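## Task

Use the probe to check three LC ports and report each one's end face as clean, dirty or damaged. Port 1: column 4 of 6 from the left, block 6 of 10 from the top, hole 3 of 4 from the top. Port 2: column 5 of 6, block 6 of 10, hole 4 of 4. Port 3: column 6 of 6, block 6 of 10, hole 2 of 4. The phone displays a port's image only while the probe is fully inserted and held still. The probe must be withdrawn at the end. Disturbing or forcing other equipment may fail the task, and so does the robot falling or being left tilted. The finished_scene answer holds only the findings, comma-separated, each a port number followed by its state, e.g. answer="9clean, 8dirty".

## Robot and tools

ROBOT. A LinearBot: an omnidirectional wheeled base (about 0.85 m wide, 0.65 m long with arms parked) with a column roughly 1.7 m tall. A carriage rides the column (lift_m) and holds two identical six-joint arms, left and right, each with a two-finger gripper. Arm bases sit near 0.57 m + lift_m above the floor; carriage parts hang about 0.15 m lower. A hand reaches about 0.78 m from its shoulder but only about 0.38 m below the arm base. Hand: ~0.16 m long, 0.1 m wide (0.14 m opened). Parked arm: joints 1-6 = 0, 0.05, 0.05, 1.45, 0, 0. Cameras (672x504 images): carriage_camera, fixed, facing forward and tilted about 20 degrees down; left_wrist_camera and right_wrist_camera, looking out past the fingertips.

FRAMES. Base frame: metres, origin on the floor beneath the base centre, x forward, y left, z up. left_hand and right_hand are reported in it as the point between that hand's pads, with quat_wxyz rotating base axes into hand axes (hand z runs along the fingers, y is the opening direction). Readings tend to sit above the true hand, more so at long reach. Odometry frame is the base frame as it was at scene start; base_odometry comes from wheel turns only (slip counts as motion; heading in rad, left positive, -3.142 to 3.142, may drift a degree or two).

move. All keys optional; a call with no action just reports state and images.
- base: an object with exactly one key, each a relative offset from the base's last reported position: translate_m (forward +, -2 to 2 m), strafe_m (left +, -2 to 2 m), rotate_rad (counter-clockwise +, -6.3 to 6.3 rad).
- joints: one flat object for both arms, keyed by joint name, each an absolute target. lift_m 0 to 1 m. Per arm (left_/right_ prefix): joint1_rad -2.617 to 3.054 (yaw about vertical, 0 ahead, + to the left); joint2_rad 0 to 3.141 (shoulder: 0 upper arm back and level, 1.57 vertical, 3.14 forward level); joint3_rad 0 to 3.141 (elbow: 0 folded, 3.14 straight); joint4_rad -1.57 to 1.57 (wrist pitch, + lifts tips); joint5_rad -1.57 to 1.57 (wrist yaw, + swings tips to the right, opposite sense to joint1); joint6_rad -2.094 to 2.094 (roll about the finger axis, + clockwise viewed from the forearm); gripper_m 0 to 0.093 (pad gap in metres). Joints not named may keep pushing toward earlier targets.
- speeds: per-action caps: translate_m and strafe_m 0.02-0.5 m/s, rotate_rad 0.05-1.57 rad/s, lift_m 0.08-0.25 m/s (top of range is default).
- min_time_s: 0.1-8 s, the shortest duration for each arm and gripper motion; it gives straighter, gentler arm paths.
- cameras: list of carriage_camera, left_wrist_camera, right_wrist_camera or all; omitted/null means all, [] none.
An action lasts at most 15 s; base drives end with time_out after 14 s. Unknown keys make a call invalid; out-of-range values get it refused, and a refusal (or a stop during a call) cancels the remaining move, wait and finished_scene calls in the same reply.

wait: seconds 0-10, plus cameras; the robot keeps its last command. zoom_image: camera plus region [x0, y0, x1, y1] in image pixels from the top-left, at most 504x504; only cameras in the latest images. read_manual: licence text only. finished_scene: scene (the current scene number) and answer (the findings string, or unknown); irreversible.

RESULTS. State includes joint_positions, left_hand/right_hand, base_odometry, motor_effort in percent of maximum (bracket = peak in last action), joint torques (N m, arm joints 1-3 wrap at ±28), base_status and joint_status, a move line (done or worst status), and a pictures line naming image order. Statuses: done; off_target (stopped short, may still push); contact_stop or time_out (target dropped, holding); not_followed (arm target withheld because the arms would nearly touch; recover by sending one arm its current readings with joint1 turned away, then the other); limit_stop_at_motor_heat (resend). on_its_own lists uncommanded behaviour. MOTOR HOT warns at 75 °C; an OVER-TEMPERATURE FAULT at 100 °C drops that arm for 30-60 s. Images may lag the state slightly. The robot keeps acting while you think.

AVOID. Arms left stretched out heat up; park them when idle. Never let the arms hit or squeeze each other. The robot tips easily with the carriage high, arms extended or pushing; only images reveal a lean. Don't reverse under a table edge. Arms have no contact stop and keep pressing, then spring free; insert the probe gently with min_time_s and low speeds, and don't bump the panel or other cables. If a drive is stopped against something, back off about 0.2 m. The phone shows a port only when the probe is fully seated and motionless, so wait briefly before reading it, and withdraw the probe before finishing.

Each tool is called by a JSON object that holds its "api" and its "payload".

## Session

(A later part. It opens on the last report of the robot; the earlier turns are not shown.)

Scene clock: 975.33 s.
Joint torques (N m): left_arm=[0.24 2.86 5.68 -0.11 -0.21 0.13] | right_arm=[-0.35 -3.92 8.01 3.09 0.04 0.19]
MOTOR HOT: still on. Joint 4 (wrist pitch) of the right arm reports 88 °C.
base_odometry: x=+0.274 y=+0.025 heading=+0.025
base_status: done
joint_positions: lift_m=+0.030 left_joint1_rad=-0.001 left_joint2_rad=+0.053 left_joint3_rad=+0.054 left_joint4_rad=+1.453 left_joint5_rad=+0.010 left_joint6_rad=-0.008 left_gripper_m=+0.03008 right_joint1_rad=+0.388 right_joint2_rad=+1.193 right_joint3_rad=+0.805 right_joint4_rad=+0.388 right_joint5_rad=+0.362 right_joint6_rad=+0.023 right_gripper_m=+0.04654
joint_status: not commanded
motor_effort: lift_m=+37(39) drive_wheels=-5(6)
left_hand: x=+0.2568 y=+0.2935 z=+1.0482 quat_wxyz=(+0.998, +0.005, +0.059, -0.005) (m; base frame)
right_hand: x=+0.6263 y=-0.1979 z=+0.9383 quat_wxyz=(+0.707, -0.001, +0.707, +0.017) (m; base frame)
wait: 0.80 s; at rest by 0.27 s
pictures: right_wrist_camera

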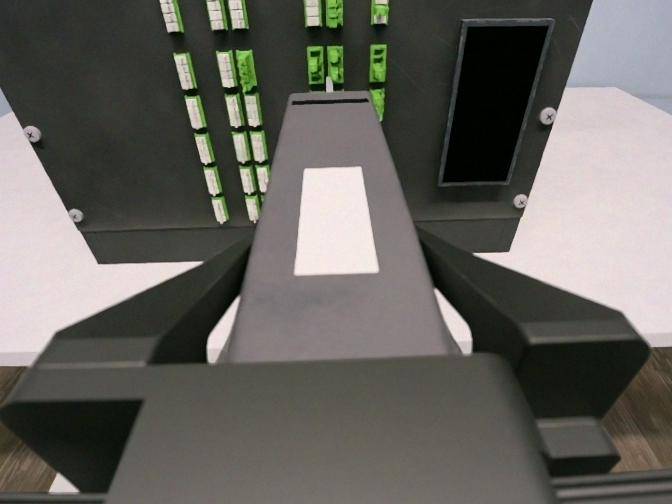

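{"api": "move", "payload": {"joints": {"right_joint5_rad":0.385}, "cameras": []}}

{"api": "move", "payload": {"joints": {"right_joint5_rad":0.371}, "base": {"strafe_m":0.002}, "cameras": []}}

{"api": "move", "payload": {"base": {"strafe_m":-0.002}, "cameras": []}}

{"api": "wait", "payload": {"seconds": 0.8, "cameras": ["right_wrist_camera"]}}

{"api": "zoom_image", "payload": {"camera": "right_wrist_camera", "region": [304, 62, 344, 102]}}

Scene clock: 987.43 s.
Joint torques (N m): left_arm=[0.25 2.85 5.7 -0.12 -0.21 0.14] | right_arm=[-0.47 -3.89 8.02 3.07 0.16 0.2]
move: done
MOTOR HOT: still on. Joint 4 (wrist pitch) of the right arm reports 88 °C.
base_odometry: x=+0.274 y=+0.025 heading=+0.025
base_status: not commanded
joint_positions: lift_m=+0.030 left_joint1_rad=-0.001 left_joint2_rad=+0.053 left_joint3_rad=+0.054 left_joint4_rad=+1.453 left_joint5_rad=+0.010 left_joint6_rad=-0.008 left_gripper_m=+0.03008 right_joint1_rad=+0.388 right_joint2_rad=+1.193 right_joint3_rad=+0.805 right_joint4_rad=+0.388 right_joint5_rad=+0.374 right_joint6_rad=+0.023 right_gripper_m=+0.04654
joint_status: all done
motor_effort: lift_m=+37(38) drive_wheels=-5(5)
left_hand: x=+0.2568 y=+0.2935 z=+1.0482 quat_wxyz=(+0.998, +0.005, +0.059, -0.005) (m; base frame)
right_hand: x=+0.6264 y=-0.2000 z=+0.9383 quat_wxyz=(+0.707, +0.004, +0.707, +0.013) (m; base frame)
pictures: none
No camera images: "cameras" was empty.

Scene clock: 987.97 s.
Joint torques (N m): left_arm=[0.32 2.91 5.63 -0.14 -0.21 0.13] | right_arm=[-0.5 -3.95 7.92 3.11 0.07 0.2]
move: done
MOTOR HOT: still on. Joint 4 (wrist pitch) of the right arm reports 88 °C.
base_odometry: x=+0.274 y=+0.026 heading=+0.025
base_status: done
joint_positions: lift_m=+0.030 left_joint1_rad=-0.001 left_joint2_rad=+0.053 left_joint3_rad=+0.054 left_joint4_rad=+1.453 left_joint5_rad=+0.010 left_joint6_rad=-0.008 left_gripper_m=+0.03008 right_joint1_rad=+0.387 right_joint2_rad=+1.193 right_joint3_rad=+0.805 right_joint4_rad=+0.388 right_joint5_rad=+0.372 right_joint6_rad=+0.024 right_gripper_m=+0.04654
joint_status: all done
motor_effort: lift_m=+38(38) drive_wheels=-4(5)
left_hand: x=+0.2568 y=+0.2935 z=+1.0482 quat_wxyz=(+0.998, +0.005, +0.059, -0.005) (m; base frame)
right_hand: x=+0.6264 y=-0.1997 z=+0.9383 quat_wxyz=(+0.707, +0.003, +0.707, +0.014) (m; base frame)
pictures: none
No camera images: "cameras" was empty.

Scene clock: 988.47 s.
Joint torques (N m): left_arm=[0.43 2.89 5.6 -0.16 -0.17 0.16] | right_arm=[-0.43 -3.85 8.06 3.08 0.09 0.19]
move: done
MOTOR HOT: still on. Joint 4 (wrist pitch) of the right arm reports 88 °C.
base_odometry: x=+0.274 y=+0.025 heading=+0.026
base_status: done
joint_positions: lift_m=+0.030 left_joint1_rad=-0.001 left_joint2_rad=+0.053 left_joint3_rad=+0.054 left_joint4_rad=+1.453 left_joint5_rad=+0.010 left_joint6_rad=-0.008 left_gripper_m=+0.03008 right_joint1_rad=+0.387 right_joint2_rad=+1.193 right_joint3_rad=+0.805 right_joint4_rad=+0.388 right_joint5_rad=+0.372 right_joint6_rad=+0.024 right_gripper_m=+0.04654
joint_status: not commanded
motor_effort: lift_m=+38(38) drive_wheels=-4(5)
left_hand: x=+0.2568 y=+0.2935 z=+1.0482 quat_wxyz=(+0.998, +0.005, +0.059, -0.005) (m; base frame)
right_hand: x=+0.6264 y=-0.1997 z=+0.9383 quat_wxyz=(+0.707, +0.003, +0.707, +0.014) (m; base frame)
pictures: none
No camera images: "cameras" was empty.

Scene clock: 989.27 s.
Joint torques (N m): left_arm=[0.23 2.89 5.63 -0.13 -0.23 0.14] | right_arm=[-0.44 -3.97 8.05 3.08 0.06 0.19]
MOTOR HOT: still on. Joint 4 (wrist pitch) of the right arm reports 88 °C.
base_odometry: x=+0.274 y=+0.025 heading=+0.026
base_status: done
joint_positions: lift_m=+0.030 left_joint1_rad=-0.001 left_joint2_rad=+0.053 left_joint3_rad=+0.054 left_joint4_rad=+1.453 left_joint5_rad=+0.010 left_joint6_rad=-0.008 left_gripper_m=+0.03008 right_joint1_rad=+0.387 right_joint2_rad=+1.193 right_joint3_rad=+0.805 right_joint4_rad=+0.388 right_joint5_rad=+0.372 right_joint6_rad=+0.024 right_gripper_m=+0.04654
joint_status: not commanded
motor_effort: lift_m=+38(38) drive_wheels=-4(5)
left_hand: x=+0.2568 y=+0.2935 z=+1.0482 quat_wxyz=(+0.998, +0.005, +0.059, -0.005) (m; base frame)
right_hand: x=+0.6264 y=-0.1997 z=+0.9383 quat_wxyz=(+0.707, +0.003, +0.707, +0.014) (m; base frame)
wait: 0.80 s; at rest by 0.27 s
pictures: right_wrist_camera

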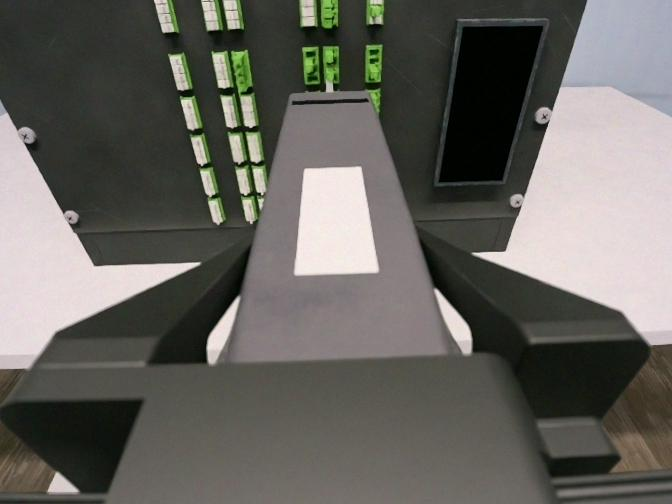

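Scaled by 12.600.

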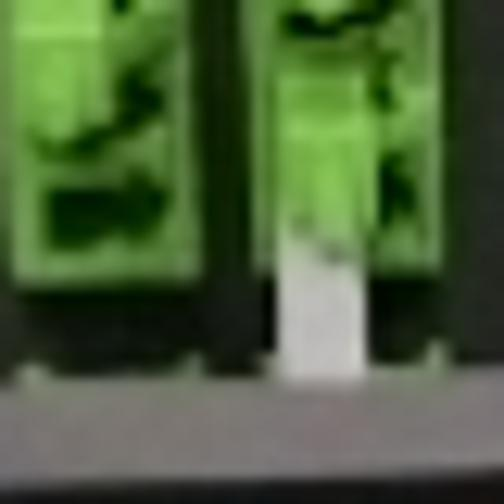

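{"api": "move", "payload": {"base": {"translate_m":0.0035}, "speeds": {"translate_m":0.02}, "cameras": []}}

{"api": "wait", "payload": {"seconds": 0.8, "cameras": ["right_wrist_camera"]}}

{"api": "zoom_image", "payload": {"camera": "right_wrist_camera", "region": [304, 62, 344, 102]}}

Scene clock: 996.23 s.
Joint torques (N m): left_arm=[0.25 2.85 5.71 -0.11 -0.23 0.14] | right_arm=[-0.27 -4.11 8.01 3.1 0.05 0.2]
move: done
MOTOR HOT: still on. Joint 4 (wrist pitch) of the right arm reports 88 °C.
base_odometry: x=+0.278 y=+0.025 heading=+0.025
base_status: done
joint_positions: lift_m=+0.030 left_joint1_rad=-0.001 left_joint2_rad=+0.053 left_joint3_rad=+0.054 left_joint4_rad=+1.453 left_joint5_rad=+0.010 left_joint6_rad=-0.008 left_gripper_m=+0.03008 right_joint1_rad=+0.387 right_joint2_rad=+1.193 right_joint3_rad=+0.805 right_joint4_rad=+0.388 right_joint5_rad=+0.372 right_joint6_rad=+0.024 right_gripper_m=+0.04654
joint_status: not commanded
motor_effort: lift_m=+39(39) drive_wheels=+4(8)
left_hand: x=+0.2568 y=+0.2935 z=+1.0482 quat_wxyz=(+0.998, +0.005, +0.059, -0.005) (m; base frame)
right_hand: x=+0.6264 y=-0.1999 z=+0.9383 quat_wxyz=(+0.707, +0.003, +0.707, +0.014) (m; base frame)
pictures: none
No camera images: "cameras" was empty.

Scene clock: 997.03 s.
Joint torques (N m): left_arm=[0.28 2.92 5.63 -0.12 -0.21 0.14] | right_arm=[-0.42 -3.9 8.08 3.1 0.06 0.19]
MOTOR HOT: still on. Joint 4 (wrist pitch) of the right arm reports 88 °C.
base_odometry: x=+0.278 y=+0.025 heading=+0.025
base_status: done
joint_positions: lift_m=+0.030 left_joint1_rad=-0.001 left_joint2_rad=+0.053 left_joint3_rad=+0.054 left_joint4_rad=+1.453 left_joint5_rad=+0.010 left_joint6_rad=-0.008 left_gripper_m=+0.03008 right_joint1_rad=+0.387 right_joint2_rad=+1.193 right_joint3_rad=+0.805 right_joint4_rad=+0.388 right_joint5_rad=+0.372 right_joint6_rad=+0.024 right_gripper_m=+0.04654
joint_status: not commanded
motor_effort: lift_m=+38(39) drive_wheels=+4(8)
left_hand: x=+0.2568 y=+0.2935 z=+1.0482 quat_wxyz=(+0.998, +0.005, +0.059, -0.005) (m; base frame)
right_hand: x=+0.6264 y=-0.1999 z=+0.9383 quat_wxyz=(+0.707, +0.003, +0.707, +0.014) (m; base frame)
wait: 0.80 s; at rest by 0.27 s
pictures: right_wrist_camera

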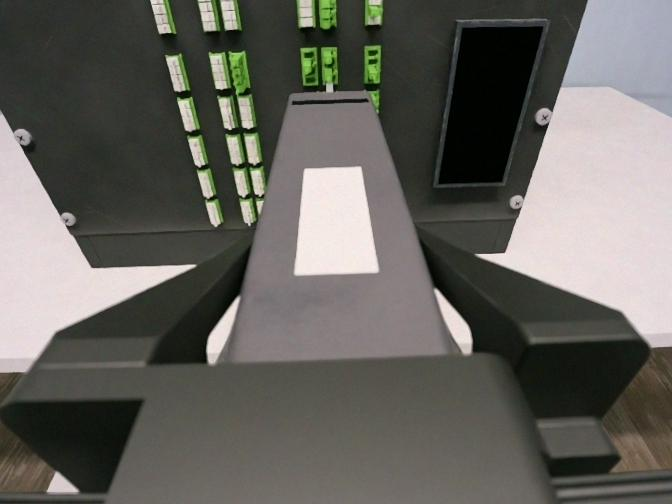

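Scaled by 12.600.

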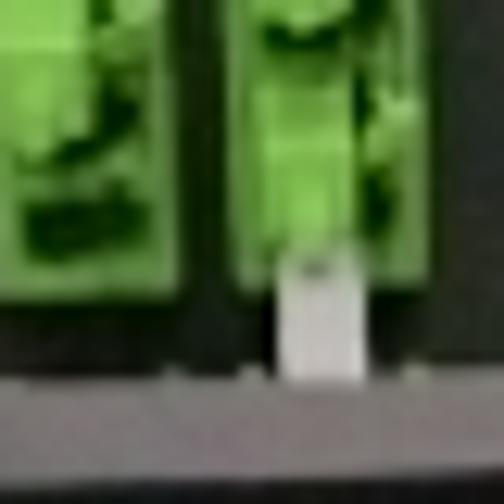

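{"api": "move", "payload": {"base": {"translate_m":0.002}, "speeds": {"translate_m":0.02}, "cameras": []}}

{"api": "wait", "payload": {"seconds": 0.6, "cameras": ["right_wrist_camera"]}}

{"api": "zoom_image", "payload": {"camera": "right_wrist_camera", "region": [304, 62, 344, 102]}}

Scene clock: 1003.70 s.
Joint torques (N m): left_arm=[0.27 2.89 5.48 -0.11 -0.22 0.14] | right_arm=[-0.55 -4.07 8.08 3.08 0.1 0.21]
move: done
MOTOR HOT: still on. Joint 4 (wrist pitch) of the right arm reports 88 °C.
base_odometry: x=+0.279 y=+0.025 heading=+0.024
base_status: done
joint_positions: lift_m=+0.030 left_joint1_rad=-0.001 left_joint2_rad=+0.053 left_joint3_rad=+0.054 left_joint4_rad=+1.453 left_joint5_rad=+0.010 left_joint6_rad=-0.008 left_gripper_m=+0.03008 right_joint1_rad=+0.388 right_joint2_rad=+1.193 right_joint3_rad=+0.805 right_joint4_rad=+0.388 right_joint5_rad=+0.372 right_joint6_rad=+0.024 right_gripper_m=+0.04654
joint_status: not commanded
motor_effort: lift_m=+38(38) drive_wheels=+6(11)
left_hand: x=+0.2568 y=+0.2935 z=+1.0482 quat_wxyz=(+0.998, +0.005, +0.059, -0.005) (m; base frame)
right_hand: x=+0.6264 y=-0.1996 z=+0.9382 quat_wxyz=(+0.707, +0.003, +0.707, +0.014) (m; base frame)
pictures: none
No camera images: "cameras" was empty.

Scene clock: 1004.30 s.
Joint torques (N m): left_arm=[0.23 2.86 5.67 -0.13 -0.21 0.14] | right_arm=[-0.44 -4.05 8.02 3.08 0.09 0.2]
MOTOR HOT: still on. Joint 4 (wrist pitch) of the right arm reports 88 °C.
base_odometry: x=+0.279 y=+0.025 heading=+0.024
base_status: done
joint_positions: lift_m=+0.030 left_joint1_rad=-0.001 left_joint2_rad=+0.053 left_joint3_rad=+0.054 left_joint4_rad=+1.453 left_joint5_rad=+0.010 left_joint6_rad=-0.008 left_gripper_m=+0.03008 right_joint1_rad=+0.388 right_joint2_rad=+1.193 right_joint3_rad=+0.805 right_joint4_rad=+0.389 right_joint5_rad=+0.372 right_joint6_rad=+0.024 right_gripper_m=+0.04654
joint_status: not commanded
motor_effort: lift_m=+37(38) drive_wheels=+6(11)
left_hand: x=+0.2568 y=+0.2935 z=+1.0482 quat_wxyz=(+0.998, +0.005, +0.059, -0.005) (m; base frame)
right_hand: x=+0.6264 y=-0.1996 z=+0.9383 quat_wxyz=(+0.707, +0.003, +0.707, +0.014) (m; base frame)
wait: 0.60 s; at rest by 0.27 s
pictures: right_wrist_camera

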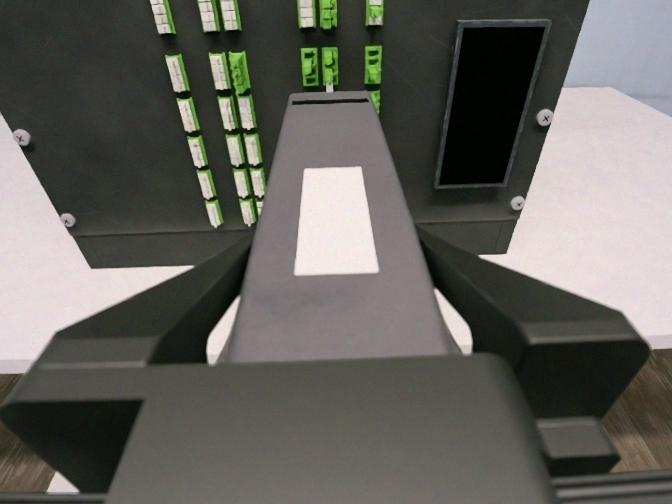

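Scaled by 12.600.

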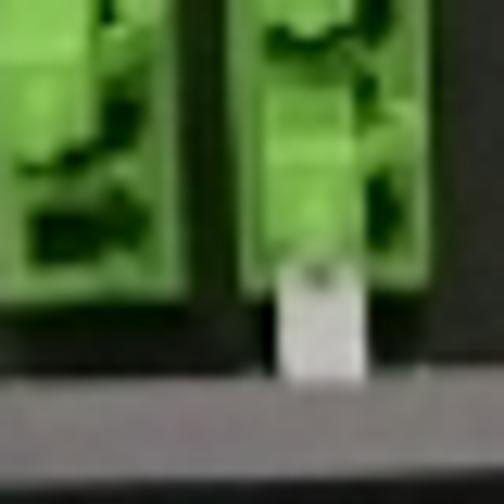

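{"api": "move", "payload": {"base": {"translate_m":0.003}, "speeds": {"translate_m":0.02}, "cameras": []}}

{"api": "wait", "payload": {"seconds": 0.6, "cameras": ["right_wrist_camera"]}}

{"api": "zoom_image", "payload": {"camera": "right_wrist_camera", "region": [304, 62, 344, 102]}}

Scene clock: 1012.00 s.
Joint torques (N m): left_arm=[0.21 2.95 5.56 -0.14 -0.22 0.13] | right_arm=[-1.03 -3.17 7.98 3.2 0.03 0.2]
move: done
MOTOR HOT: still on. Joint 4 (wrist pitch) of the right arm reports 88 °C.
base_odometry: x=+0.282 y=+0.025 heading=+0.024
base_status: done
joint_positions: lift_m=+0.030 left_joint1_rad=-0.001 left_joint2_rad=+0.053 left_joint3_rad=+0.054 left_joint4_rad=+1.453 left_joint5_rad=+0.010 left_joint6_rad=-0.008 left_gripper_m=+0.03008 right_joint1_rad=+0.393 right_joint2_rad=+1.186 right_joint3_rad=+0.805 right_joint4_rad=+0.379 right_joint5_rad=+0.378 right_joint6_rad=+0.024 right_gripper_m=+0.04654
joint_status: not commanded
motor_effort: lift_m=+38(38) drive_wheels=+7(13)
left_hand: x=+0.2568 y=+0.2935 z=+1.0482 quat_wxyz=(+0.998, +0.005, +0.059, -0.005) (m; base frame)
right_hand: x=+0.6246 y=-0.1988 z=+0.9386 quat_wxyz=(+0.706, +0.003, +0.708, +0.013) (m; base frame)
pictures: none
No camera images: "cameras" was empty.

Scene clock: 1012.60 s.
Joint torques (N m): left_arm=[0.21 2.89 5.61 -0.12 -0.21 0.14] | right_arm=[-1.03 -3.3 8.02 3.19 0 0.19]
MOTOR HOT: still on. Joint 4 (wrist pitch) of the right arm reports 88 °C.
base_odometry: x=+0.282 y=+0.025 heading=+0.024
base_status: done
joint_positions: lift_m=+0.030 left_joint1_rad=-0.001 left_joint2_rad=+0.053 left_joint3_rad=+0.054 left_joint4_rad=+1.453 left_joint5_rad=+0.010 left_joint6_rad=-0.008 left_gripper_m=+0.03008 right_joint1_rad=+0.393 right_joint2_rad=+1.186 right_joint3_rad=+0.805 right_joint4_rad=+0.379 right_joint5_rad=+0.378 right_joint6_rad=+0.024 right_gripper_m=+0.04654
joint_status: not commanded
motor_effort: lift_m=+38(38) drive_wheels=+7(13)
left_hand: x=+0.2568 y=+0.2935 z=+1.0482 quat_wxyz=(+0.998, +0.005, +0.059, -0.005) (m; base frame)
right_hand: x=+0.6246 y=-0.1988 z=+0.9386 quat_wxyz=(+0.706, +0.003, +0.708, +0.013) (m; base frame)
wait: 0.60 s; at rest by 0.27 s
pictures: right_wrist_camera

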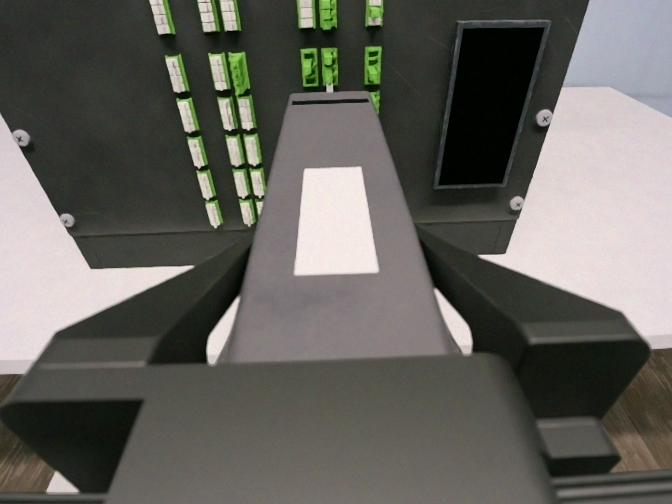

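Scaled by 12.600.

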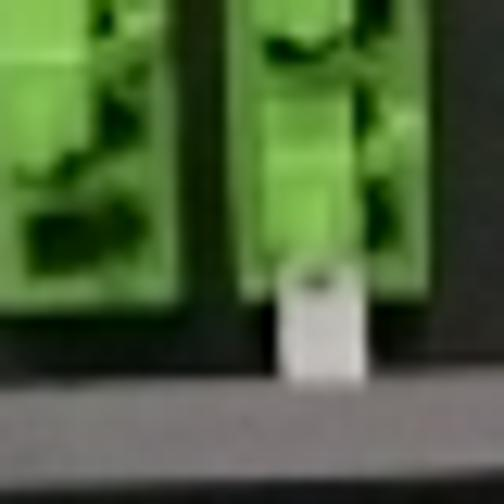

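{"api": "move", "payload": {"base": {"translate_m":-0.003}, "speeds": {"translate_m":0.02}, "cameras": []}}

{"api": "move", "payload": {"joints": {"lift_m":0.0289}, "cameras": []}}

{"api": "wait", "payload": {"seconds": 0.6, "cameras": ["right_wrist_camera"]}}

{"api": "zoom_image", "payload": {"camera": "right_wrist_camera", "region": [304, 62, 344, 102]}}

Scene clock: 1027.83 s.
Joint torques (N m): left_arm=[0.18 2.99 5.74 -0.18 -0.22 0.14] | right_arm=[-1.11 -3.28 8.08 3.14 -0.01 0.18]
move: done
MOTOR HOT: still on. Joint 4 (wrist pitch) of the right arm reports 90 °C.
base_odometry: x=+0.279 y=+0.025 heading=+0.024
base_status: done
joint_positions: lift_m=+0.030 left_joint1_rad=-0.001 left_joint2_rad=+0.053 left_joint3_rad=+0.054 left_joint4_rad=+1.453 left_joint5_rad=+0.010 left_joint6_rad=-0.008 left_gripper_m=+0.03008 right_joint1_rad=+0.393 right_joint2_rad=+1.188 right_joint3_rad=+0.805 right_joint4_rad=+0.381 right_joint5_rad=+0.376 right_joint6_rad=+0.024 right_gripper_m=+0.04654
joint_status: not commanded
motor_effort: lift_m=+38(39) drive_wheels=+0(10)
left_hand: x=+0.2569 y=+0.2935 z=+1.0481 quat_wxyz=(+0.998, +0.005, +0.059, -0.005) (m; base frame)
right_hand: x=+0.6249 y=-0.1985 z=+0.9387 quat_wxyz=(+0.707, +0.002, +0.707, +0.014) (m; base frame)
pictures: none
No camera images: "cameras" was empty.

Scene clock: 1028.17 s.
Joint torques (N m): left_arm=[0.21 2.81 5.59 -0.12 -0.2 0.14] | right_arm=[-1.03 -3.45 8.01 3.11 0.01 0.19]
move: done
MOTOR HOT: still on. Joint 4 (wrist pitch) of the right arm reports 90 °C.
base_odometry: x=+0.279 y=+0.025 heading=+0.024
base_status: not commanded
joint_positions: lift_m=+0.029 left_joint1_rad=-0.001 left_joint2_rad=+0.053 left_joint3_rad=+0.054 left_joint4_rad=+1.453 left_joint5_rad=+0.010 left_joint6_rad=-0.008 left_gripper_m=+0.03008 right_joint1_rad=+0.393 right_joint2_rad=+1.188 right_joint3_rad=+0.805 right_joint4_rad=+0.383 right_joint5_rad=+0.376 right_joint6_rad=+0.024 right_gripper_m=+0.04654
joint_status: all done
motor_effort: lift_m=+24(25) drive_wheels=-2(2)
left_hand: x=+0.2569 y=+0.2935 z=+1.0474 quat_wxyz=(+0.998, +0.005, +0.059, -0.005) (m; base frame)
right_hand: x=+0.6249 y=-0.1985 z=+0.9384 quat_wxyz=(+0.707, +0.002, +0.707, +0.014) (m; base frame)
pictures: none
No camera images: "cameras" was empty.

Scene clock: 1028.77 s.
Joint torques (N m): left_arm=[0.27 2.85 5.65 -0.11 -0.2 0.14] | right_arm=[-1.01 -3.47 8.05 3.13 0.04 0.2]
MOTOR HOT: still on. Joint 4 (wrist pitch) of the right arm reports 90 °C.
base_odometry: x=+0.279 y=+0.025 heading=+0.024
base_status: not commanded
joint_positions: lift_m=+0.029 left_joint1_rad=-0.001 left_joint2_rad=+0.053 left_joint3_rad=+0.054 left_joint4_rad=+1.453 left_joint5_rad=+0.010 left_joint6_rad=-0.008 left_gripper_m=+0.03008 right_joint1_rad=+0.393 right_joint2_rad=+1.188 right_joint3_rad=+0.805 right_joint4_rad=+0.383 right_joint5_rad=+0.376 right_joint6_rad=+0.024 right_gripper_m=+0.04654
joint_status: all done
motor_effort: lift_m=+24(25) drive_wheels=-2(2)
left_hand: x=+0.2569 y=+0.2935 z=+1.0474 quat_wxyz=(+0.998, +0.005, +0.059, -0.005) (m; base frame)
right_hand: x=+0.6249 y=-0.1985 z=+0.9384 quat_wxyz=(+0.707, +0.002, +0.707, +0.014) (m; base frame)
wait: 0.60 s; at rest by 0.27 s
pictures: right_wrist_camera

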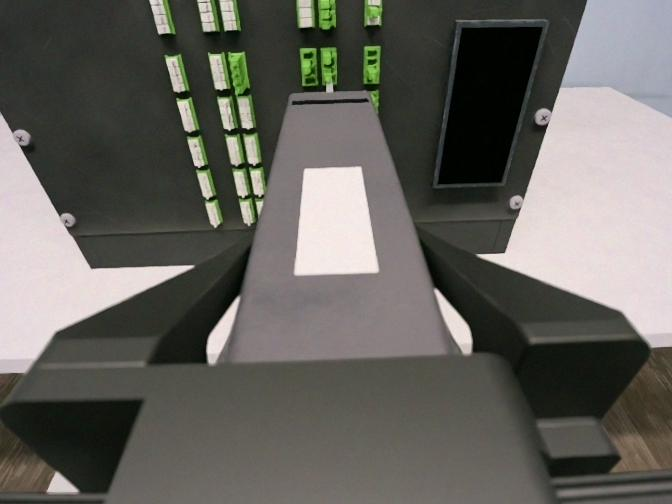

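Scaled by 12.600.

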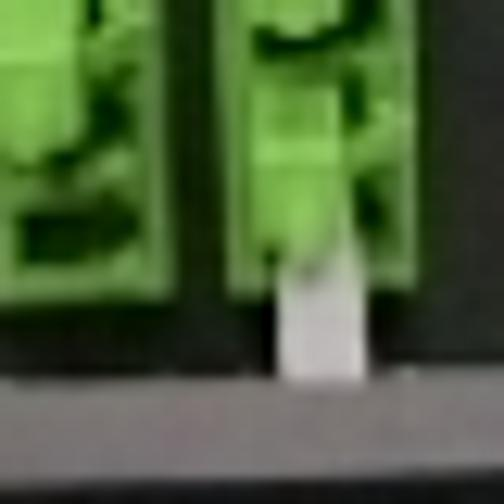

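{"api": "move", "payload": {"base": {"translate_m":-0.07}, "speeds": {"translate_m":0.03}, "cameras": []}}

{"api": "move", "payload": {"base": {"translate_m":-0.10}, "speeds": {"translate_m":0.08}, "cameras": []}}

{"api": "move", "payload": {"joints": {"right_joint4_rad":1.4}, "min_time_s": 5, "cameras": []}}

{"api": "wait", "payload": {"seconds": 10, "cameras": ["carriage_camera"]}}

Scene clock: 1045.17 s.
Joint torques (N m): left_arm=[0.25 2.96 5.6 -0.12 -0.19 0.15] | right_arm=[-0.77 -3.37 7.91 3.04 0.02 0.2]
move: done
MOTOR HOT: still on. Joint 4 (wrist pitch) of the right arm reports 92 °C.
base_odometry: x=+0.210 y=+0.023 heading=+0.023
base_status: done
joint_positions: lift_m=+0.029 left_joint1_rad=-0.001 left_joint2_rad=+0.053 left_joint3_rad=+0.054 left_joint4_rad=+1.453 left_joint5_rad=+0.010 left_joint6_rad=-0.008 left_gripper_m=+0.03008 right_joint1_rad=+0.391 right_joint2_rad=+1.188 right_joint3_rad=+0.805 right_joint4_rad=+0.389 right_joint5_rad=+0.376 right_joint6_rad=+0.024 right_gripper_m=+0.04654
joint_status: not commanded
motor_effort: lift_m=+24(26) drive_wheels=+1(12)
left_hand: x=+0.2569 y=+0.2935 z=+1.0474 quat_wxyz=(+0.998, +0.005, +0.059, -0.005) (m; base frame)
right_hand: x=+0.6250 y=-0.1992 z=+0.9397 quat_wxyz=(+0.709, +0.004, +0.705, +0.015) (m; base frame)
pictures: none
No camera images: "cameras" was empty.

Scene clock: 1047.13 s.
Joint torques (N m): left_arm=[0.2 2.92 5.63 -0.17 -0.22 0.14] | right_arm=[-0.79 -3.58 8.12 3.03 0.04 0.2]
move: done
MOTOR HOT: still on. Joint 4 (wrist pitch) of the right arm reports 92 °C.
base_odometry: x=+0.110 y=+0.021 heading=+0.022
base_status: done
joint_positions: lift_m=+0.029 left_joint1_rad=-0.001 left_joint2_rad=+0.053 left_joint3_rad=+0.054 left_joint4_rad=+1.453 left_joint5_rad=+0.010 left_joint6_rad=-0.008 left_gripper_m=+0.03008 right_joint1_rad=+0.390 right_joint2_rad=+1.188 right_joint3_rad=+0.805 right_joint4_rad=+0.390 right_joint5_rad=+0.375 right_joint6_rad=+0.024 right_gripper_m=+0.04654
joint_status: not commanded
motor_effort: lift_m=+25(25) drive_wheels=+5(11)
left_hand: x=+0.2569 y=+0.2935 z=+1.0474 quat_wxyz=(+0.998, +0.005, +0.059, -0.005) (m; base frame)
right_hand: x=+0.6252 y=-0.1994 z=+0.9398 quat_wxyz=(+0.709, +0.004, +0.705, +0.015) (m; base frame)
pictures: none
No camera images: "cameras" was empty.

Scene clock: 1052.43 s.
Joint torques (N m): left_arm=[0.2 2.89 5.67 -0.12 -0.22 0.13] | right_arm=[-0.77 -2.52 6.94 1.42 -0.15 0.17]
move: off_target
MOTOR HOT: still on. Joint 4 (wrist pitch) of the right arm reports 89 °C.
base_odometry: x=+0.110 y=+0.021 heading=+0.022
base_status: not commanded
joint_positions: lift_m=+0.029 left_joint1_rad=-0.001 left_joint2_rad=+0.053 left_joint3_rad=+0.054 left_joint4_rad=+1.453 left_joint5_rad=+0.010 left_joint6_rad=-0.008 left_gripper_m=+0.03008 right_joint1_rad=+0.390 right_joint2_rad=+1.188 right_joint3_rad=+0.805 right_joint4_rad=+1.354 right_joint5_rad=+0.376 right_joint6_rad=+0.024 right_gripper_m=+0.04654
joint_status: right_joint4_rad off_target (ended at +1.354, target +1.400)
motor_effort: lift_m=+24(25) drive_wheels=+5(5)
left_hand: x=+0.2569 y=+0.2935 z=+1.0474 quat_wxyz=(+0.998, +0.005, +0.059, -0.005) (m; base frame)
right_hand: x=+0.5309 y=-0.2384 z=+1.1312 quat_wxyz=(+0.930, +0.123, +0.318, +0.139) (m; base frame)
pictures: none
No camera images: "cameras" was empty.

Scene clock: 1062.43 s.
Joint torques (N m): left_arm=[0.16 2.86 5.64 -0.14 -0.2 0.14] | right_arm=[-0.79 -2.5 6.99 1.46 -0.16 0.17]
MOTOR HOT: still on. Joint 4 (wrist pitch) of the right arm reports 82 °C.
base_odometry: x=+0.110 y=+0.021 heading=+0.022
base_status: not commanded
joint_positions: lift_m=+0.029 left_joint1_rad=-0.001 left_joint2_rad=+0.053 left_joint3_rad=+0.054 left_joint4_rad=+1.453 left_joint5_rad=+0.010 left_joint6_rad=-0.008 left_gripper_m=+0.03008 right_joint1_rad=+0.390 right_joint2_rad=+1.188 right_joint3_rad=+0.805 right_joint4_rad=+1.355 right_joint5_rad=+0.377 right_joint6_rad=+0.024 right_gripper_m=+0.04654
joint_status: right_joint4_rad off_target (ended at +1.354, target +1.400)
motor_effort: lift_m=+26(25) drive_wheels=+5(5)
left_hand: x=+0.2569 y=+0.2935 z=+1.0474 quat_wxyz=(+0.998, +0.005, +0.059, -0.005) (m; base frame)
right_hand: x=+0.5308 y=-0.2386 z=+1.1313 quat_wxyz=(+0.930, +0.123, +0.317, +0.139) (m; base frame)
wait: 10.00 s; at rest by 0.27 s
pictures: carriage_camera

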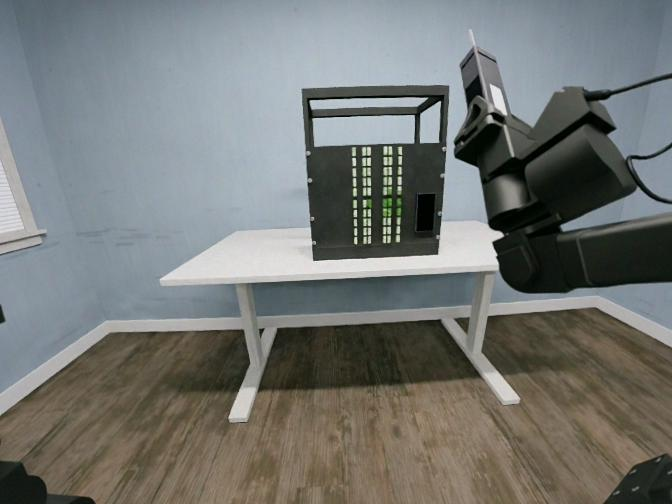

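{"api": "wait", "payload": {"seconds": 10, "cameras": []}}

{"api": "wait", "payload": {"seconds": 10, "cameras": []}}

{"api": "wait", "payload": {"seconds": 10, "cameras": []}}

{"api": "move", "payload": {"joints": {"right_joint4_rad":0.453}, "min_time_s": 4, "cameras": []}}

{"api": "move", "payload": {"base": {"translate_m":0.14}, "speeds": {"translate_m":0.08}, "cameras": []}}

{"api": "wait", "payload": {"seconds": 0.8, "cameras": ["right_wrist_camera"]}}

{"api": "zoom_image", "payload": {"camera": "right_wrist_camera", "region": [284, 32, 364, 112]}}

Scene clock: 1085.67 s.
Joint torques (N m): left_arm=[0.23 2.88 5.65 -0.11 -0.22 0.14] | right_arm=[-0.77 -2.48 6.95 1.46 -0.15 0.15]
MOTOR HOT: still on. Joint 4 (wrist pitch) of the right arm reports 73 °C.
base_odometry: x=+0.110 y=+0.021 heading=+0.022
base_status: not commanded
joint_positions: lift_m=+0.029 left_joint1_rad=-0.001 left_joint2_rad=+0.053 left_joint3_rad=+0.054 left_joint4_rad=+1.453 left_joint5_rad=+0.010 left_joint6_rad=-0.008 left_gripper_m=+0.03008 right_joint1_rad=+0.390 right_joint2_rad=+1.188 right_joint3_rad=+0.805 right_joint4_rad=+1.355 right_joint5_rad=+0.377 right_joint6_rad=+0.024 right_gripper_m=+0.04654
joint_status: right_joint4_rad off_target (ended at +1.354, target +1.400)
motor_effort: lift_m=+25(25) drive_wheels=+5(5)
left_hand: x=+0.2569 y=+0.2935 z=+1.0474 quat_wxyz=(+0.998, +0.005, +0.059, -0.005) (m; base frame)
right_hand: x=+0.5308 y=-0.2386 z=+1.1313 quat_wxyz=(+0.930, +0.123, +0.317, +0.139) (m; base frame)
wait: 10.00 s; at rest from the start
pictures: none
No camera images: "cameras" was empty.

Scene clock: 1095.67 s.
Joint torques (N m): left_arm=[0.25 2.85 5.64 -0.13 -0.22 0.13] | right_arm=[-0.79 -2.48 7.01 1.45 -0.16 0.16]
MOTOR HOT: cleared for the motors of the right arm.
base_odometry: x=+0.110 y=+0.021 heading=+0.022
base_status: not commanded
joint_positions: lift_m=+0.029 left_joint1_rad=-0.001 left_joint2_rad=+0.053 left_joint3_rad=+0.054 left_joint4_rad=+1.453 left_joint5_rad=+0.010 left_joint6_rad=-0.008 left_gripper_m=+0.03008 right_joint1_rad=+0.390 right_joint2_rad=+1.188 right_joint3_rad=+0.805 right_joint4_rad=+1.355 right_joint5_rad=+0.377 right_joint6_rad=+0.024 right_gripper_m=+0.04654
joint_status: right_joint4_rad off_target (ended at +1.354, target +1.400)
motor_effort: lift_m=+24(25) drive_wheels=+5(5)
left_hand: x=+0.2569 y=+0.2935 z=+1.0474 quat_wxyz=(+0.998, +0.005, +0.059, -0.005) (m; base frame)
right_hand: x=+0.5308 y=-0.2386 z=+1.1313 quat_wxyz=(+0.930, +0.123, +0.317, +0.139) (m; base frame)
wait: 10.00 s; at rest by 0.27 s
pictures: none
No camera images: "cameras" was empty.

Scene clock: 1105.67 s.
Joint torques (N m): left_arm=[0.23 2.85 5.64 -0.13 -0.22 0.14] | right_arm=[-0.83 -2.47 6.98 1.46 -0.16 0.15]
base_odometry: x=+0.110 y=+0.021 heading=+0.022
base_status: not commanded
joint_positions: lift_m=+0.029 left_joint1_rad=-0.001 left_joint2_rad=+0.053 left_joint3_rad=+0.054 left_joint4_rad=+1.453 left_joint5_rad=+0.010 left_joint6_rad=-0.008 left_gripper_m=+0.03008 right_joint1_rad=+0.390 right_joint2_rad=+1.188 right_joint3_rad=+0.805 right_joint4_rad=+1.355 right_joint5_rad=+0.377 right_joint6_rad=+0.024 right_gripper_m=+0.04654
joint_status: right_joint4_rad off_target (ended at +1.354, target +1.400)
motor_effort: lift_m=+25(25) drive_wheels=+5(5)
left_hand: x=+0.2569 y=+0.2935 z=+1.0474 quat_wxyz=(+0.998, +0.005, +0.059, -0.005) (m; base frame)
right_hand: x=+0.5308 y=-0.2386 z=+1.1313 quat_wxyz=(+0.930, +0.123, +0.317, +0.139) (m; base frame)
wait: 10.00 s; at rest by 0.27 s
pictures: none
No camera images: "cameras" was empty.

Scene clock: 1109.97 s.
Joint torques (N m): left_arm=[0.23 2.92 5.65 -0.12 -0.22 0.15] | right_arm=[-0.79 -3.49 8.01 2.99 0.03 0.19]
move: off_target
base_odometry: x=+0.110 y=+0.021 heading=+0.022
base_status: not commanded
joint_positions: lift_m=+0.029 left_joint1_rad=-0.001 left_joint2_rad=+0.053 left_joint3_rad=+0.054 left_joint4_rad=+1.453 left_joint5_rad=+0.010 left_joint6_rad=-0.008 left_gripper_m=+0.03008 right_joint1_rad=+0.390 right_joint2_rad=+1.188 right_joint3_rad=+0.805 right_joint4_rad=+0.399 right_joint5_rad=+0.377 right_joint6_rad=+0.024 right_gripper_m=+0.04654
joint_status: right_joint4_rad off_target (ended at +0.399, target +0.453)
motor_effort: lift_m=+25(26) drive_wheels=+5(5)
left_hand: x=+0.2569 y=+0.2935 z=+1.0474 quat_wxyz=(+0.998, +0.005, +0.059, -0.005) (m; base frame)
right_hand: x=+0.6252 y=-0.1997 z=+0.9419 quat_wxyz=(+0.712, +0.006, +0.702, +0.015) (m; base frame)
pictures: none
No camera images: "cameras" was empty.

Scene clock: 1112.43 s.
Joint torques (N m): left_arm=[0.24 2.8 5.79 -0.14 -0.22 0.13] | right_arm=[-0.59 -3.78 7.94 3.07 0.03 0.19]
move: done
base_odometry: x=+0.249 y=+0.024 heading=+0.022
base_status: done
joint_positions: lift_m=+0.029 left_joint1_rad=-0.001 left_joint2_rad=+0.053 left_joint3_rad=+0.054 left_joint4_rad=+1.453 left_joint5_rad=+0.010 left_joint6_rad=-0.008 left_gripper_m=+0.03008 right_joint1_rad=+0.390 right_joint2_rad=+1.188 right_joint3_rad=+0.805 right_joint4_rad=+0.391 right_joint5_rad=+0.376 right_joint6_rad=+0.024 right_gripper_m=+0.04654
joint_status: not commanded
motor_effort: lift_m=+25(25) drive_wheels=+8(11)
left_hand: x=+0.2569 y=+0.2935 z=+1.0474 quat_wxyz=(+0.998, +0.005, +0.059, -0.005) (m; base frame)
right_hand: x=+0.6253 y=-0.1997 z=+0.9400 quat_wxyz=(+0.710, +0.004, +0.704, +0.014) (m; base frame)
pictures: none
No camera images: "cameras" was empty.

Scene clock: 1113.23 s.
Joint torques (N m): left_arm=[0.27 2.91 5.67 -0.1 -0.22 0.14] | right_arm=[-0.73 -3.52 8.01 3.05 0.03 0.19]
base_odometry: x=+0.249 y=+0.024 heading=+0.022
base_status: done
joint_positions: lift_m=+0.029 left_joint1_rad=-0.001 left_joint2_rad=+0.053 left_joint3_rad=+0.054 left_joint4_rad=+1.453 left_joint5_rad=+0.010 left_joint6_rad=-0.008 left_gripper_m=+0.03008 right_joint1_rad=+0.390 right_joint2_rad=+1.188 right_joint3_rad=+0.805 right_joint4_rad=+0.391 right_joint5_rad=+0.376 right_joint6_rad=+0.024 right_gripper_m=+0.04654
joint_status: not commanded
motor_effort: lift_m=+25(25) drive_wheels=+8(11)
left_hand: x=+0.2569 y=+0.2935 z=+1.0474 quat_wxyz=(+0.998, +0.005, +0.059, -0.005) (m; base frame)
right_hand: x=+0.6253 y=-0.1997 z=+0.9399 quat_wxyz=(+0.710, +0.004, +0.704, +0.014) (m; base frame)
wait: 0.80 s; at rest by 0.27 s
pictures: right_wrist_camera

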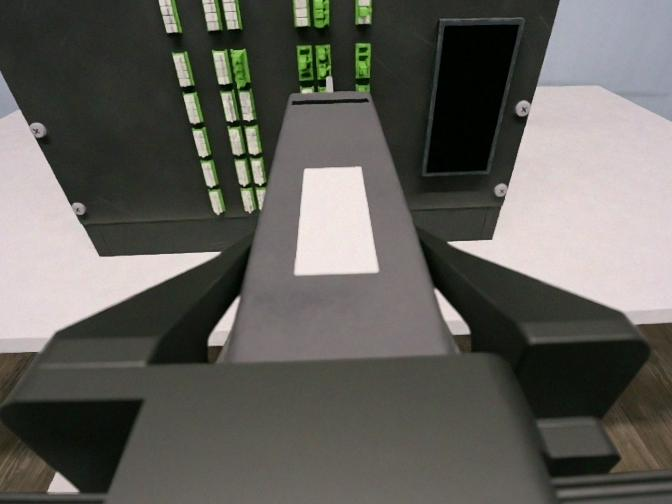

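Scaled by 6.300.

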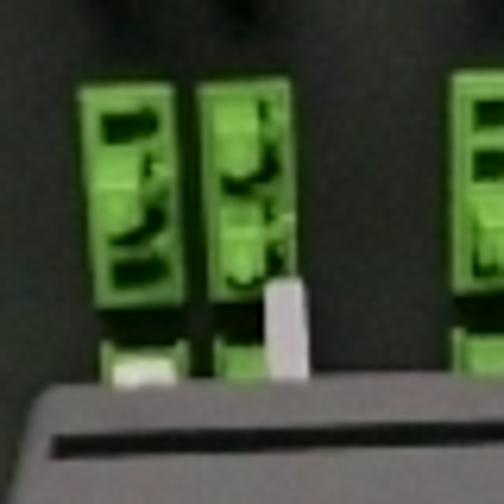

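{"api": "move", "payload": {"base": {"strafe_m":0.003}, "joints": {"right_joint2_rad":1.197,"right_joint5_rad":0.362}, "speeds": {"strafe_m":0.03}, "cameras": []}}

{"api": "move", "payload": {"base": {"translate_m":0.018}, "speeds": {"translate_m":0.04}, "cameras": []}}

{"api": "wait", "payload": {"seconds": 0.8, "cameras": ["right_wrist_camera"]}}

{"api": "zoom_image", "payload": {"camera": "right_wrist_camera", "region": [304, 62, 344, 102]}}

Scene clock: 1129.33 s.
Joint torques (N m): left_arm=[0.2 2.81 5.7 -0.14 -0.27 0.13] | right_arm=[-0.44 -3.4 7.99 3.07 0.03 0.19]
move: done
MOTOR HOT: joint 4 (wrist pitch) of the right arm reports 75 °C; the controller stops that arm at 100 °C. To cool a motor, set the load down, stop pushing, or move to a pose that needs little force.
base_odometry: x=+0.249 y=+0.026 heading=+0.021
base_status: done
joint_positions: lift_m=+0.029 left_joint1_rad=-0.001 left_joint2_rad=+0.053 left_joint3_rad=+0.054 left_joint4_rad=+1.453 left_joint5_rad=+0.009 left_joint6_rad=-0.008 left_gripper_m=+0.03008 right_joint1_rad=+0.387 right_joint2_rad=+1.192 right_joint3_rad=+0.805 right_joint4_rad=+0.389 right_joint5_rad=+0.365 right_joint6_rad=+0.024 right_gripper_m=+0.04654
joint_status: all done
motor_effort: lift_m=+24(25) drive_wheels=-5(8)
left_hand: x=+0.2569 y=+0.2937 z=+1.0474 quat_wxyz=(+0.998, +0.004, +0.059, -0.005) (m; base frame)
right_hand: x=+0.6262 y=-0.1988 z=+0.9383 quat_wxyz=(+0.708, +0.001, +0.706, +0.016) (m; base frame)
pictures: none
No camera images: "cameras" was empty.

Scene clock: 1130.33 s.
Joint torques (N m): left_arm=[0.17 2.74 5.68 -0.16 -0.17 0.14] | right_arm=[-0.43 -3.37 8.03 3.09 0.06 0.19]
move: done
MOTOR HOT: still on. Joint 4 (wrist pitch) of the right arm reports 75 °C.
base_odometry: x=+0.267 y=+0.027 heading=+0.020
base_status: done
joint_positions: lift_m=+0.029 left_joint1_rad=-0.001 left_joint2_rad=+0.053 left_joint3_rad=+0.054 left_joint4_rad=+1.453 left_joint5_rad=+0.009 left_joint6_rad=-0.008 left_gripper_m=+0.03008 right_joint1_rad=+0.387 right_joint2_rad=+1.192 right_joint3_rad=+0.805 right_joint4_rad=+0.390 right_joint5_rad=+0.364 right_joint6_rad=+0.024 right_gripper_m=+0.04654
joint_status: not commanded
motor_effort: lift_m=+25(25) drive_wheels=+7(11)
left_hand: x=+0.2569 y=+0.2937 z=+1.0474 quat_wxyz=(+0.998, +0.004, +0.059, -0.005) (m; base frame)
right_hand: x=+0.6262 y=-0.1987 z=+0.9384 quat_wxyz=(+0.708, +0.001, +0.706, +0.017) (m; base frame)
pictures: none
No camera images: "cameras" was empty.

Scene clock: 1131.13 s.
Joint torques (N m): left_arm=[0.18 2.82 5.6 -0.12 -0.2 0.15] | right_arm=[-0.46 -3.43 8.05 3.07 0.06 0.19]
MOTOR HOT: still on. Joint 4 (wrist pitch) of the right arm reports 75 °C.
base_odometry: x=+0.267 y=+0.027 heading=+0.020
base_status: done
joint_positions: lift_m=+0.029 left_joint1_rad=-0.001 left_joint2_rad=+0.053 left_joint3_rad=+0.054 left_joint4_rad=+1.453 left_joint5_rad=+0.009 left_joint6_rad=-0.008 left_gripper_m=+0.03008 right_joint1_rad=+0.387 right_joint2_rad=+1.192 right_joint3_rad=+0.805 right_joint4_rad=+0.390 right_joint5_rad=+0.364 right_joint6_rad=+0.024 right_gripper_m=+0.04654
joint_status: not commanded
motor_effort: lift_m=+25(25) drive_wheels=+7(11)
left_hand: x=+0.2569 y=+0.2937 z=+1.0474 quat_wxyz=(+0.998, +0.004, +0.059, -0.005) (m; base frame)
right_hand: x=+0.6262 y=-0.1987 z=+0.9384 quat_wxyz=(+0.708, +0.001, +0.706, +0.017) (m; base frame)
wait: 0.80 s; at rest by 0.27 s
pictures: right_wrist_camera

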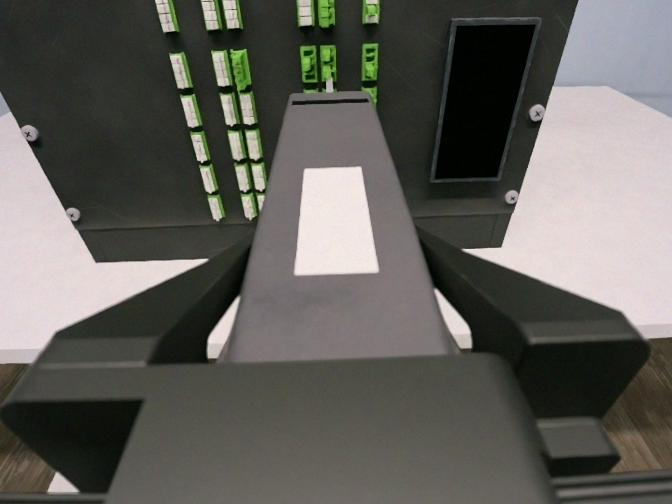

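Scaled by 12.600.

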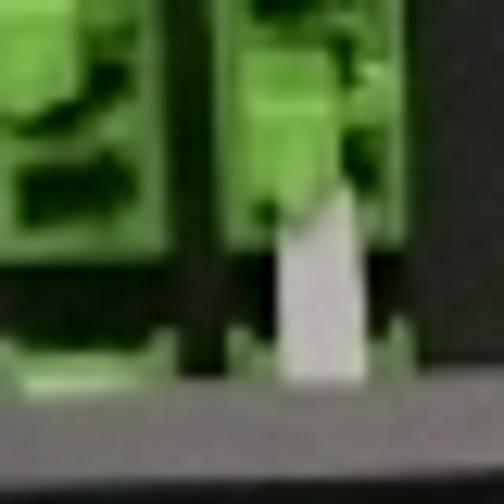

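{"api": "move", "payload": {"base": {"strafe_m":0.0016}, "joints": {"lift_m":0.0285}, "speeds": {"strafe_m":0.02}, "cameras": []}}

{"api": "move", "payload": {"base": {"translate_m":0.008}, "speeds": {"translate_m":0.03}, "cameras": []}}

{"api": "wait", "payload": {"seconds": 0.8, "cameras": ["right_wrist_camera"]}}

{"api": "zoom_image", "payload": {"camera": "right_wrist_camera", "region": [304, 62, 344, 102]}}

Scene clock: 1144.43 s.
Joint torques (N m): left_arm=[0.21 2.86 5.79 -0.13 -0.2 0.14] | right_arm=[-0.44 -3.26 7.97 3.07 0.13 0.19]
move: done
MOTOR HOT: still on. Joint 4 (wrist pitch) of the right arm reports 77 °C.
base_odometry: x=+0.267 y=+0.028 heading=+0.020
base_status: done
joint_positions: lift_m=+0.029 left_joint1_rad=-0.001 left_joint2_rad=+0.053 left_joint3_rad=+0.054 left_joint4_rad=+1.453 left_joint5_rad=+0.008 left_joint6_rad=-0.008 left_gripper_m=+0.03008 right_joint1_rad=+0.387 right_joint2_rad=+1.192 right_joint3_rad=+0.805 right_joint4_rad=+0.389 right_joint5_rad=+0.362 right_joint6_rad=+0.024 right_gripper_m=+0.04654
joint_status: all done
motor_effort: lift_m=+23(24) drive_wheels=-4(7)
left_hand: x=+0.2569 y=+0.2938 z=+1.0471 quat_wxyz=(+0.998, +0.004, +0.059, -0.005) (m; base frame)
right_hand: x=+0.6262 y=-0.1983 z=+0.9379 quat_wxyz=(+0.708, +0.000, +0.706, +0.018) (m; base frame)
pictures: none
No camera images: "cameras" was empty.

Scene clock: 1145.23 s.
Joint torques (N m): left_arm=[0.18 2.77 5.68 -0.1 -0.19 0.13] | right_arm=[-0.46 -3.69 8.13 3.09 0.06 0.2]
move: done
MOTOR HOT: still on. Joint 4 (wrist pitch) of the right arm reports 77 °C.
base_odometry: x=+0.275 y=+0.028 heading=+0.019
base_status: done
joint_positions: lift_m=+0.029 left_joint1_rad=-0.001 left_joint2_rad=+0.053 left_joint3_rad=+0.054 left_joint4_rad=+1.453 left_joint5_rad=+0.008 left_joint6_rad=-0.008 left_gripper_m=+0.03008 right_joint1_rad=+0.387 right_joint2_rad=+1.194 right_joint3_rad=+0.805 right_joint4_rad=+0.390 right_joint5_rad=+0.363 right_joint6_rad=+0.024 right_gripper_m=+0.04654
joint_status: not commanded
motor_effort: lift_m=+23(24) drive_wheels=+6(12)
left_hand: x=+0.2569 y=+0.2938 z=+1.0471 quat_wxyz=(+0.998, +0.004, +0.059, -0.005) (m; base frame)
right_hand: x=+0.6266 y=-0.1982 z=+0.9372 quat_wxyz=(+0.707, +0.000, +0.707, +0.017) (m; base frame)
pictures: none
No camera images: "cameras" was empty.

Scene clock: 1146.03 s.
Joint torques (N m): left_arm=[0.18 2.92 5.61 -0.11 -0.2 0.14] | right_arm=[-0.43 -3.73 8.06 3.01 0.06 0.19]
MOTOR HOT: still on. Joint 4 (wrist pitch) of the right arm reports 77 °C.
base_odometry: x=+0.275 y=+0.028 heading=+0.019
base_status: done
joint_positions: lift_m=+0.029 left_joint1_rad=-0.001 left_joint2_rad=+0.053 left_joint3_rad=+0.054 left_joint4_rad=+1.453 left_joint5_rad=+0.008 left_joint6_rad=-0.008 left_gripper_m=+0.03008 right_joint1_rad=+0.387 right_joint2_rad=+1.194 right_joint3_rad=+0.805 right_joint4_rad=+0.390 right_joint5_rad=+0.363 right_joint6_rad=+0.024 right_gripper_m=+0.04654
joint_status: not commanded
motor_effort: lift_m=+24(24) drive_wheels=+6(12)
left_hand: x=+0.2569 y=+0.2938 z=+1.0471 quat_wxyz=(+0.998, +0.004, +0.059, -0.005) (m; base frame)
right_hand: x=+0.6266 y=-0.1982 z=+0.9372 quat_wxyz=(+0.707, +0.000, +0.707, +0.017) (m; base frame)
wait: 0.80 s; at rest by 0.27 s
pictures: right_wrist_camera

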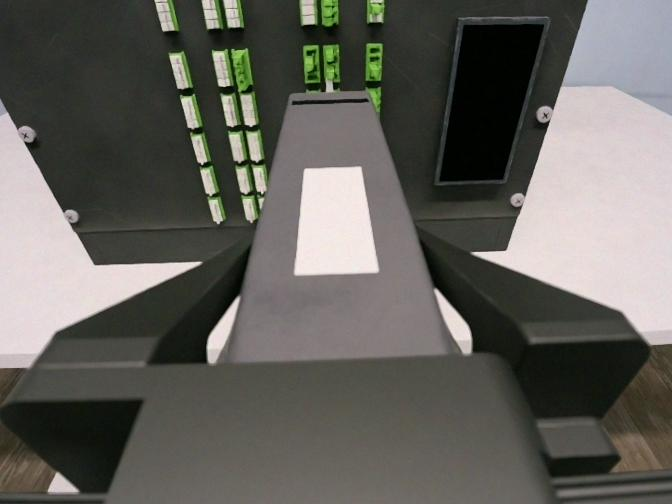

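Scaled by 12.600.

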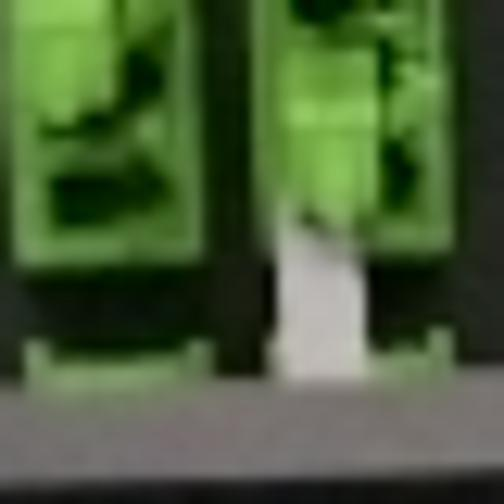

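{"api": "move", "payload": {"base": {"strafe_m":-0.0006}, "joints": {"lift_m":0.0312}, "speeds": {"strafe_m":0.02}, "cameras": []}}

{"api": "wait", "payload": {"seconds": 0.8, "cameras": ["right_wrist_camera"]}}

{"api": "zoom_image", "payload": {"camera": "right_wrist_camera", "region": [304, 62, 344, 102]}}

Scene clock: 1178.13 s.
Joint torques (N m): left_arm=[0.23 2.76 5.57 -0.11 -0.18 0.13] | right_arm=[-0.24 -3.58 8.03 3.09 0.02 0.19]
move: done
MOTOR HOT: still on. Joint 4 (wrist pitch) of the right arm reports 78 °C.
base_odometry: x=+0.275 y=+0.027 heading=+0.018
base_status: done
joint_positions: lift_m=+0.031 left_joint1_rad=-0.001 left_joint2_rad=+0.053 left_joint3_rad=+0.054 left_joint4_rad=+1.453 left_joint5_rad=+0.008 left_joint6_rad=-0.008 left_gripper_m=+0.03008 right_joint1_rad=+0.387 right_joint2_rad=+1.194 right_joint3_rad=+0.805 right_joint4_rad=+0.388 right_joint5_rad=+0.362 right_joint6_rad=+0.024 right_gripper_m=+0.04654
joint_status: all done
motor_effort: lift_m=+37(40) drive_wheels=+3(6)
left_hand: x=+0.2569 y=+0.2938 z=+1.0488 quat_wxyz=(+0.998, +0.004, +0.059, -0.005) (m; base frame)
right_hand: x=+0.6266 y=-0.1981 z=+0.9385 quat_wxyz=(+0.707, +0.000, +0.707, +0.017) (m; base frame)
pictures: none
No camera images: "cameras" was empty.

Scene clock: 1178.93 s.
Joint torques (N m): left_arm=[0.21 2.89 5.7 -0.13 -0.19 0.15] | right_arm=[-0.44 -3.63 7.94 3.03 0.1 0.2]
MOTOR HOT: still on. Joint 4 (wrist pitch) of the right arm reports 78 °C.
base_odometry: x=+0.275 y=+0.027 heading=+0.018
base_status: done
joint_positions: lift_m=+0.031 left_joint1_rad=-0.001 left_joint2_rad=+0.053 left_joint3_rad=+0.054 left_joint4_rad=+1.453 left_joint5_rad=+0.008 left_joint6_rad=-0.008 left_gripper_m=+0.03008 right_joint1_rad=+0.387 right_joint2_rad=+1.194 right_joint3_rad=+0.805 right_joint4_rad=+0.388 right_joint5_rad=+0.362 right_joint6_rad=+0.024 right_gripper_m=+0.04654
joint_status: all done
motor_effort: lift_m=+36(40) drive_wheels=+3(6)
left_hand: x=+0.2569 y=+0.2938 z=+1.0488 quat_wxyz=(+0.998, +0.004, +0.059, -0.005) (m; base frame)
right_hand: x=+0.6266 y=-0.1981 z=+0.9386 quat_wxyz=(+0.707, +0.000, +0.707, +0.017) (m; base frame)
wait: 0.80 s; at rest by 0.27 s
pictures: right_wrist_camera

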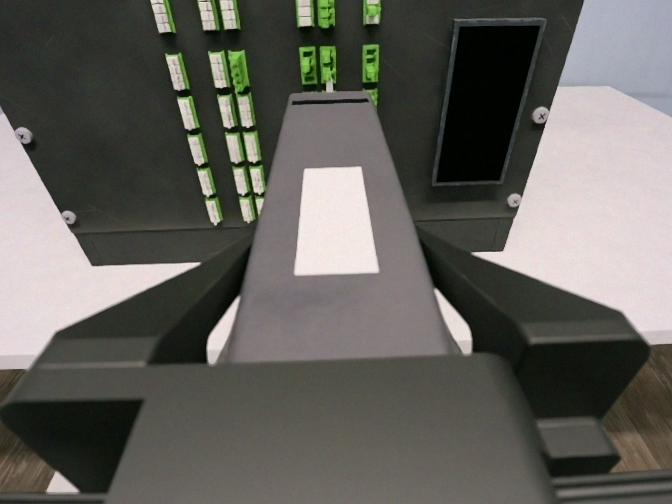

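Scaled by 12.600.

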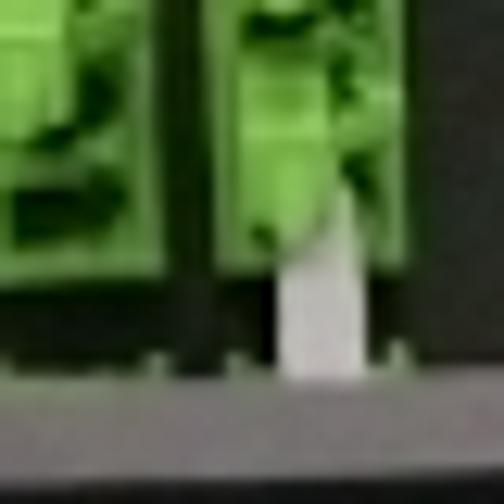

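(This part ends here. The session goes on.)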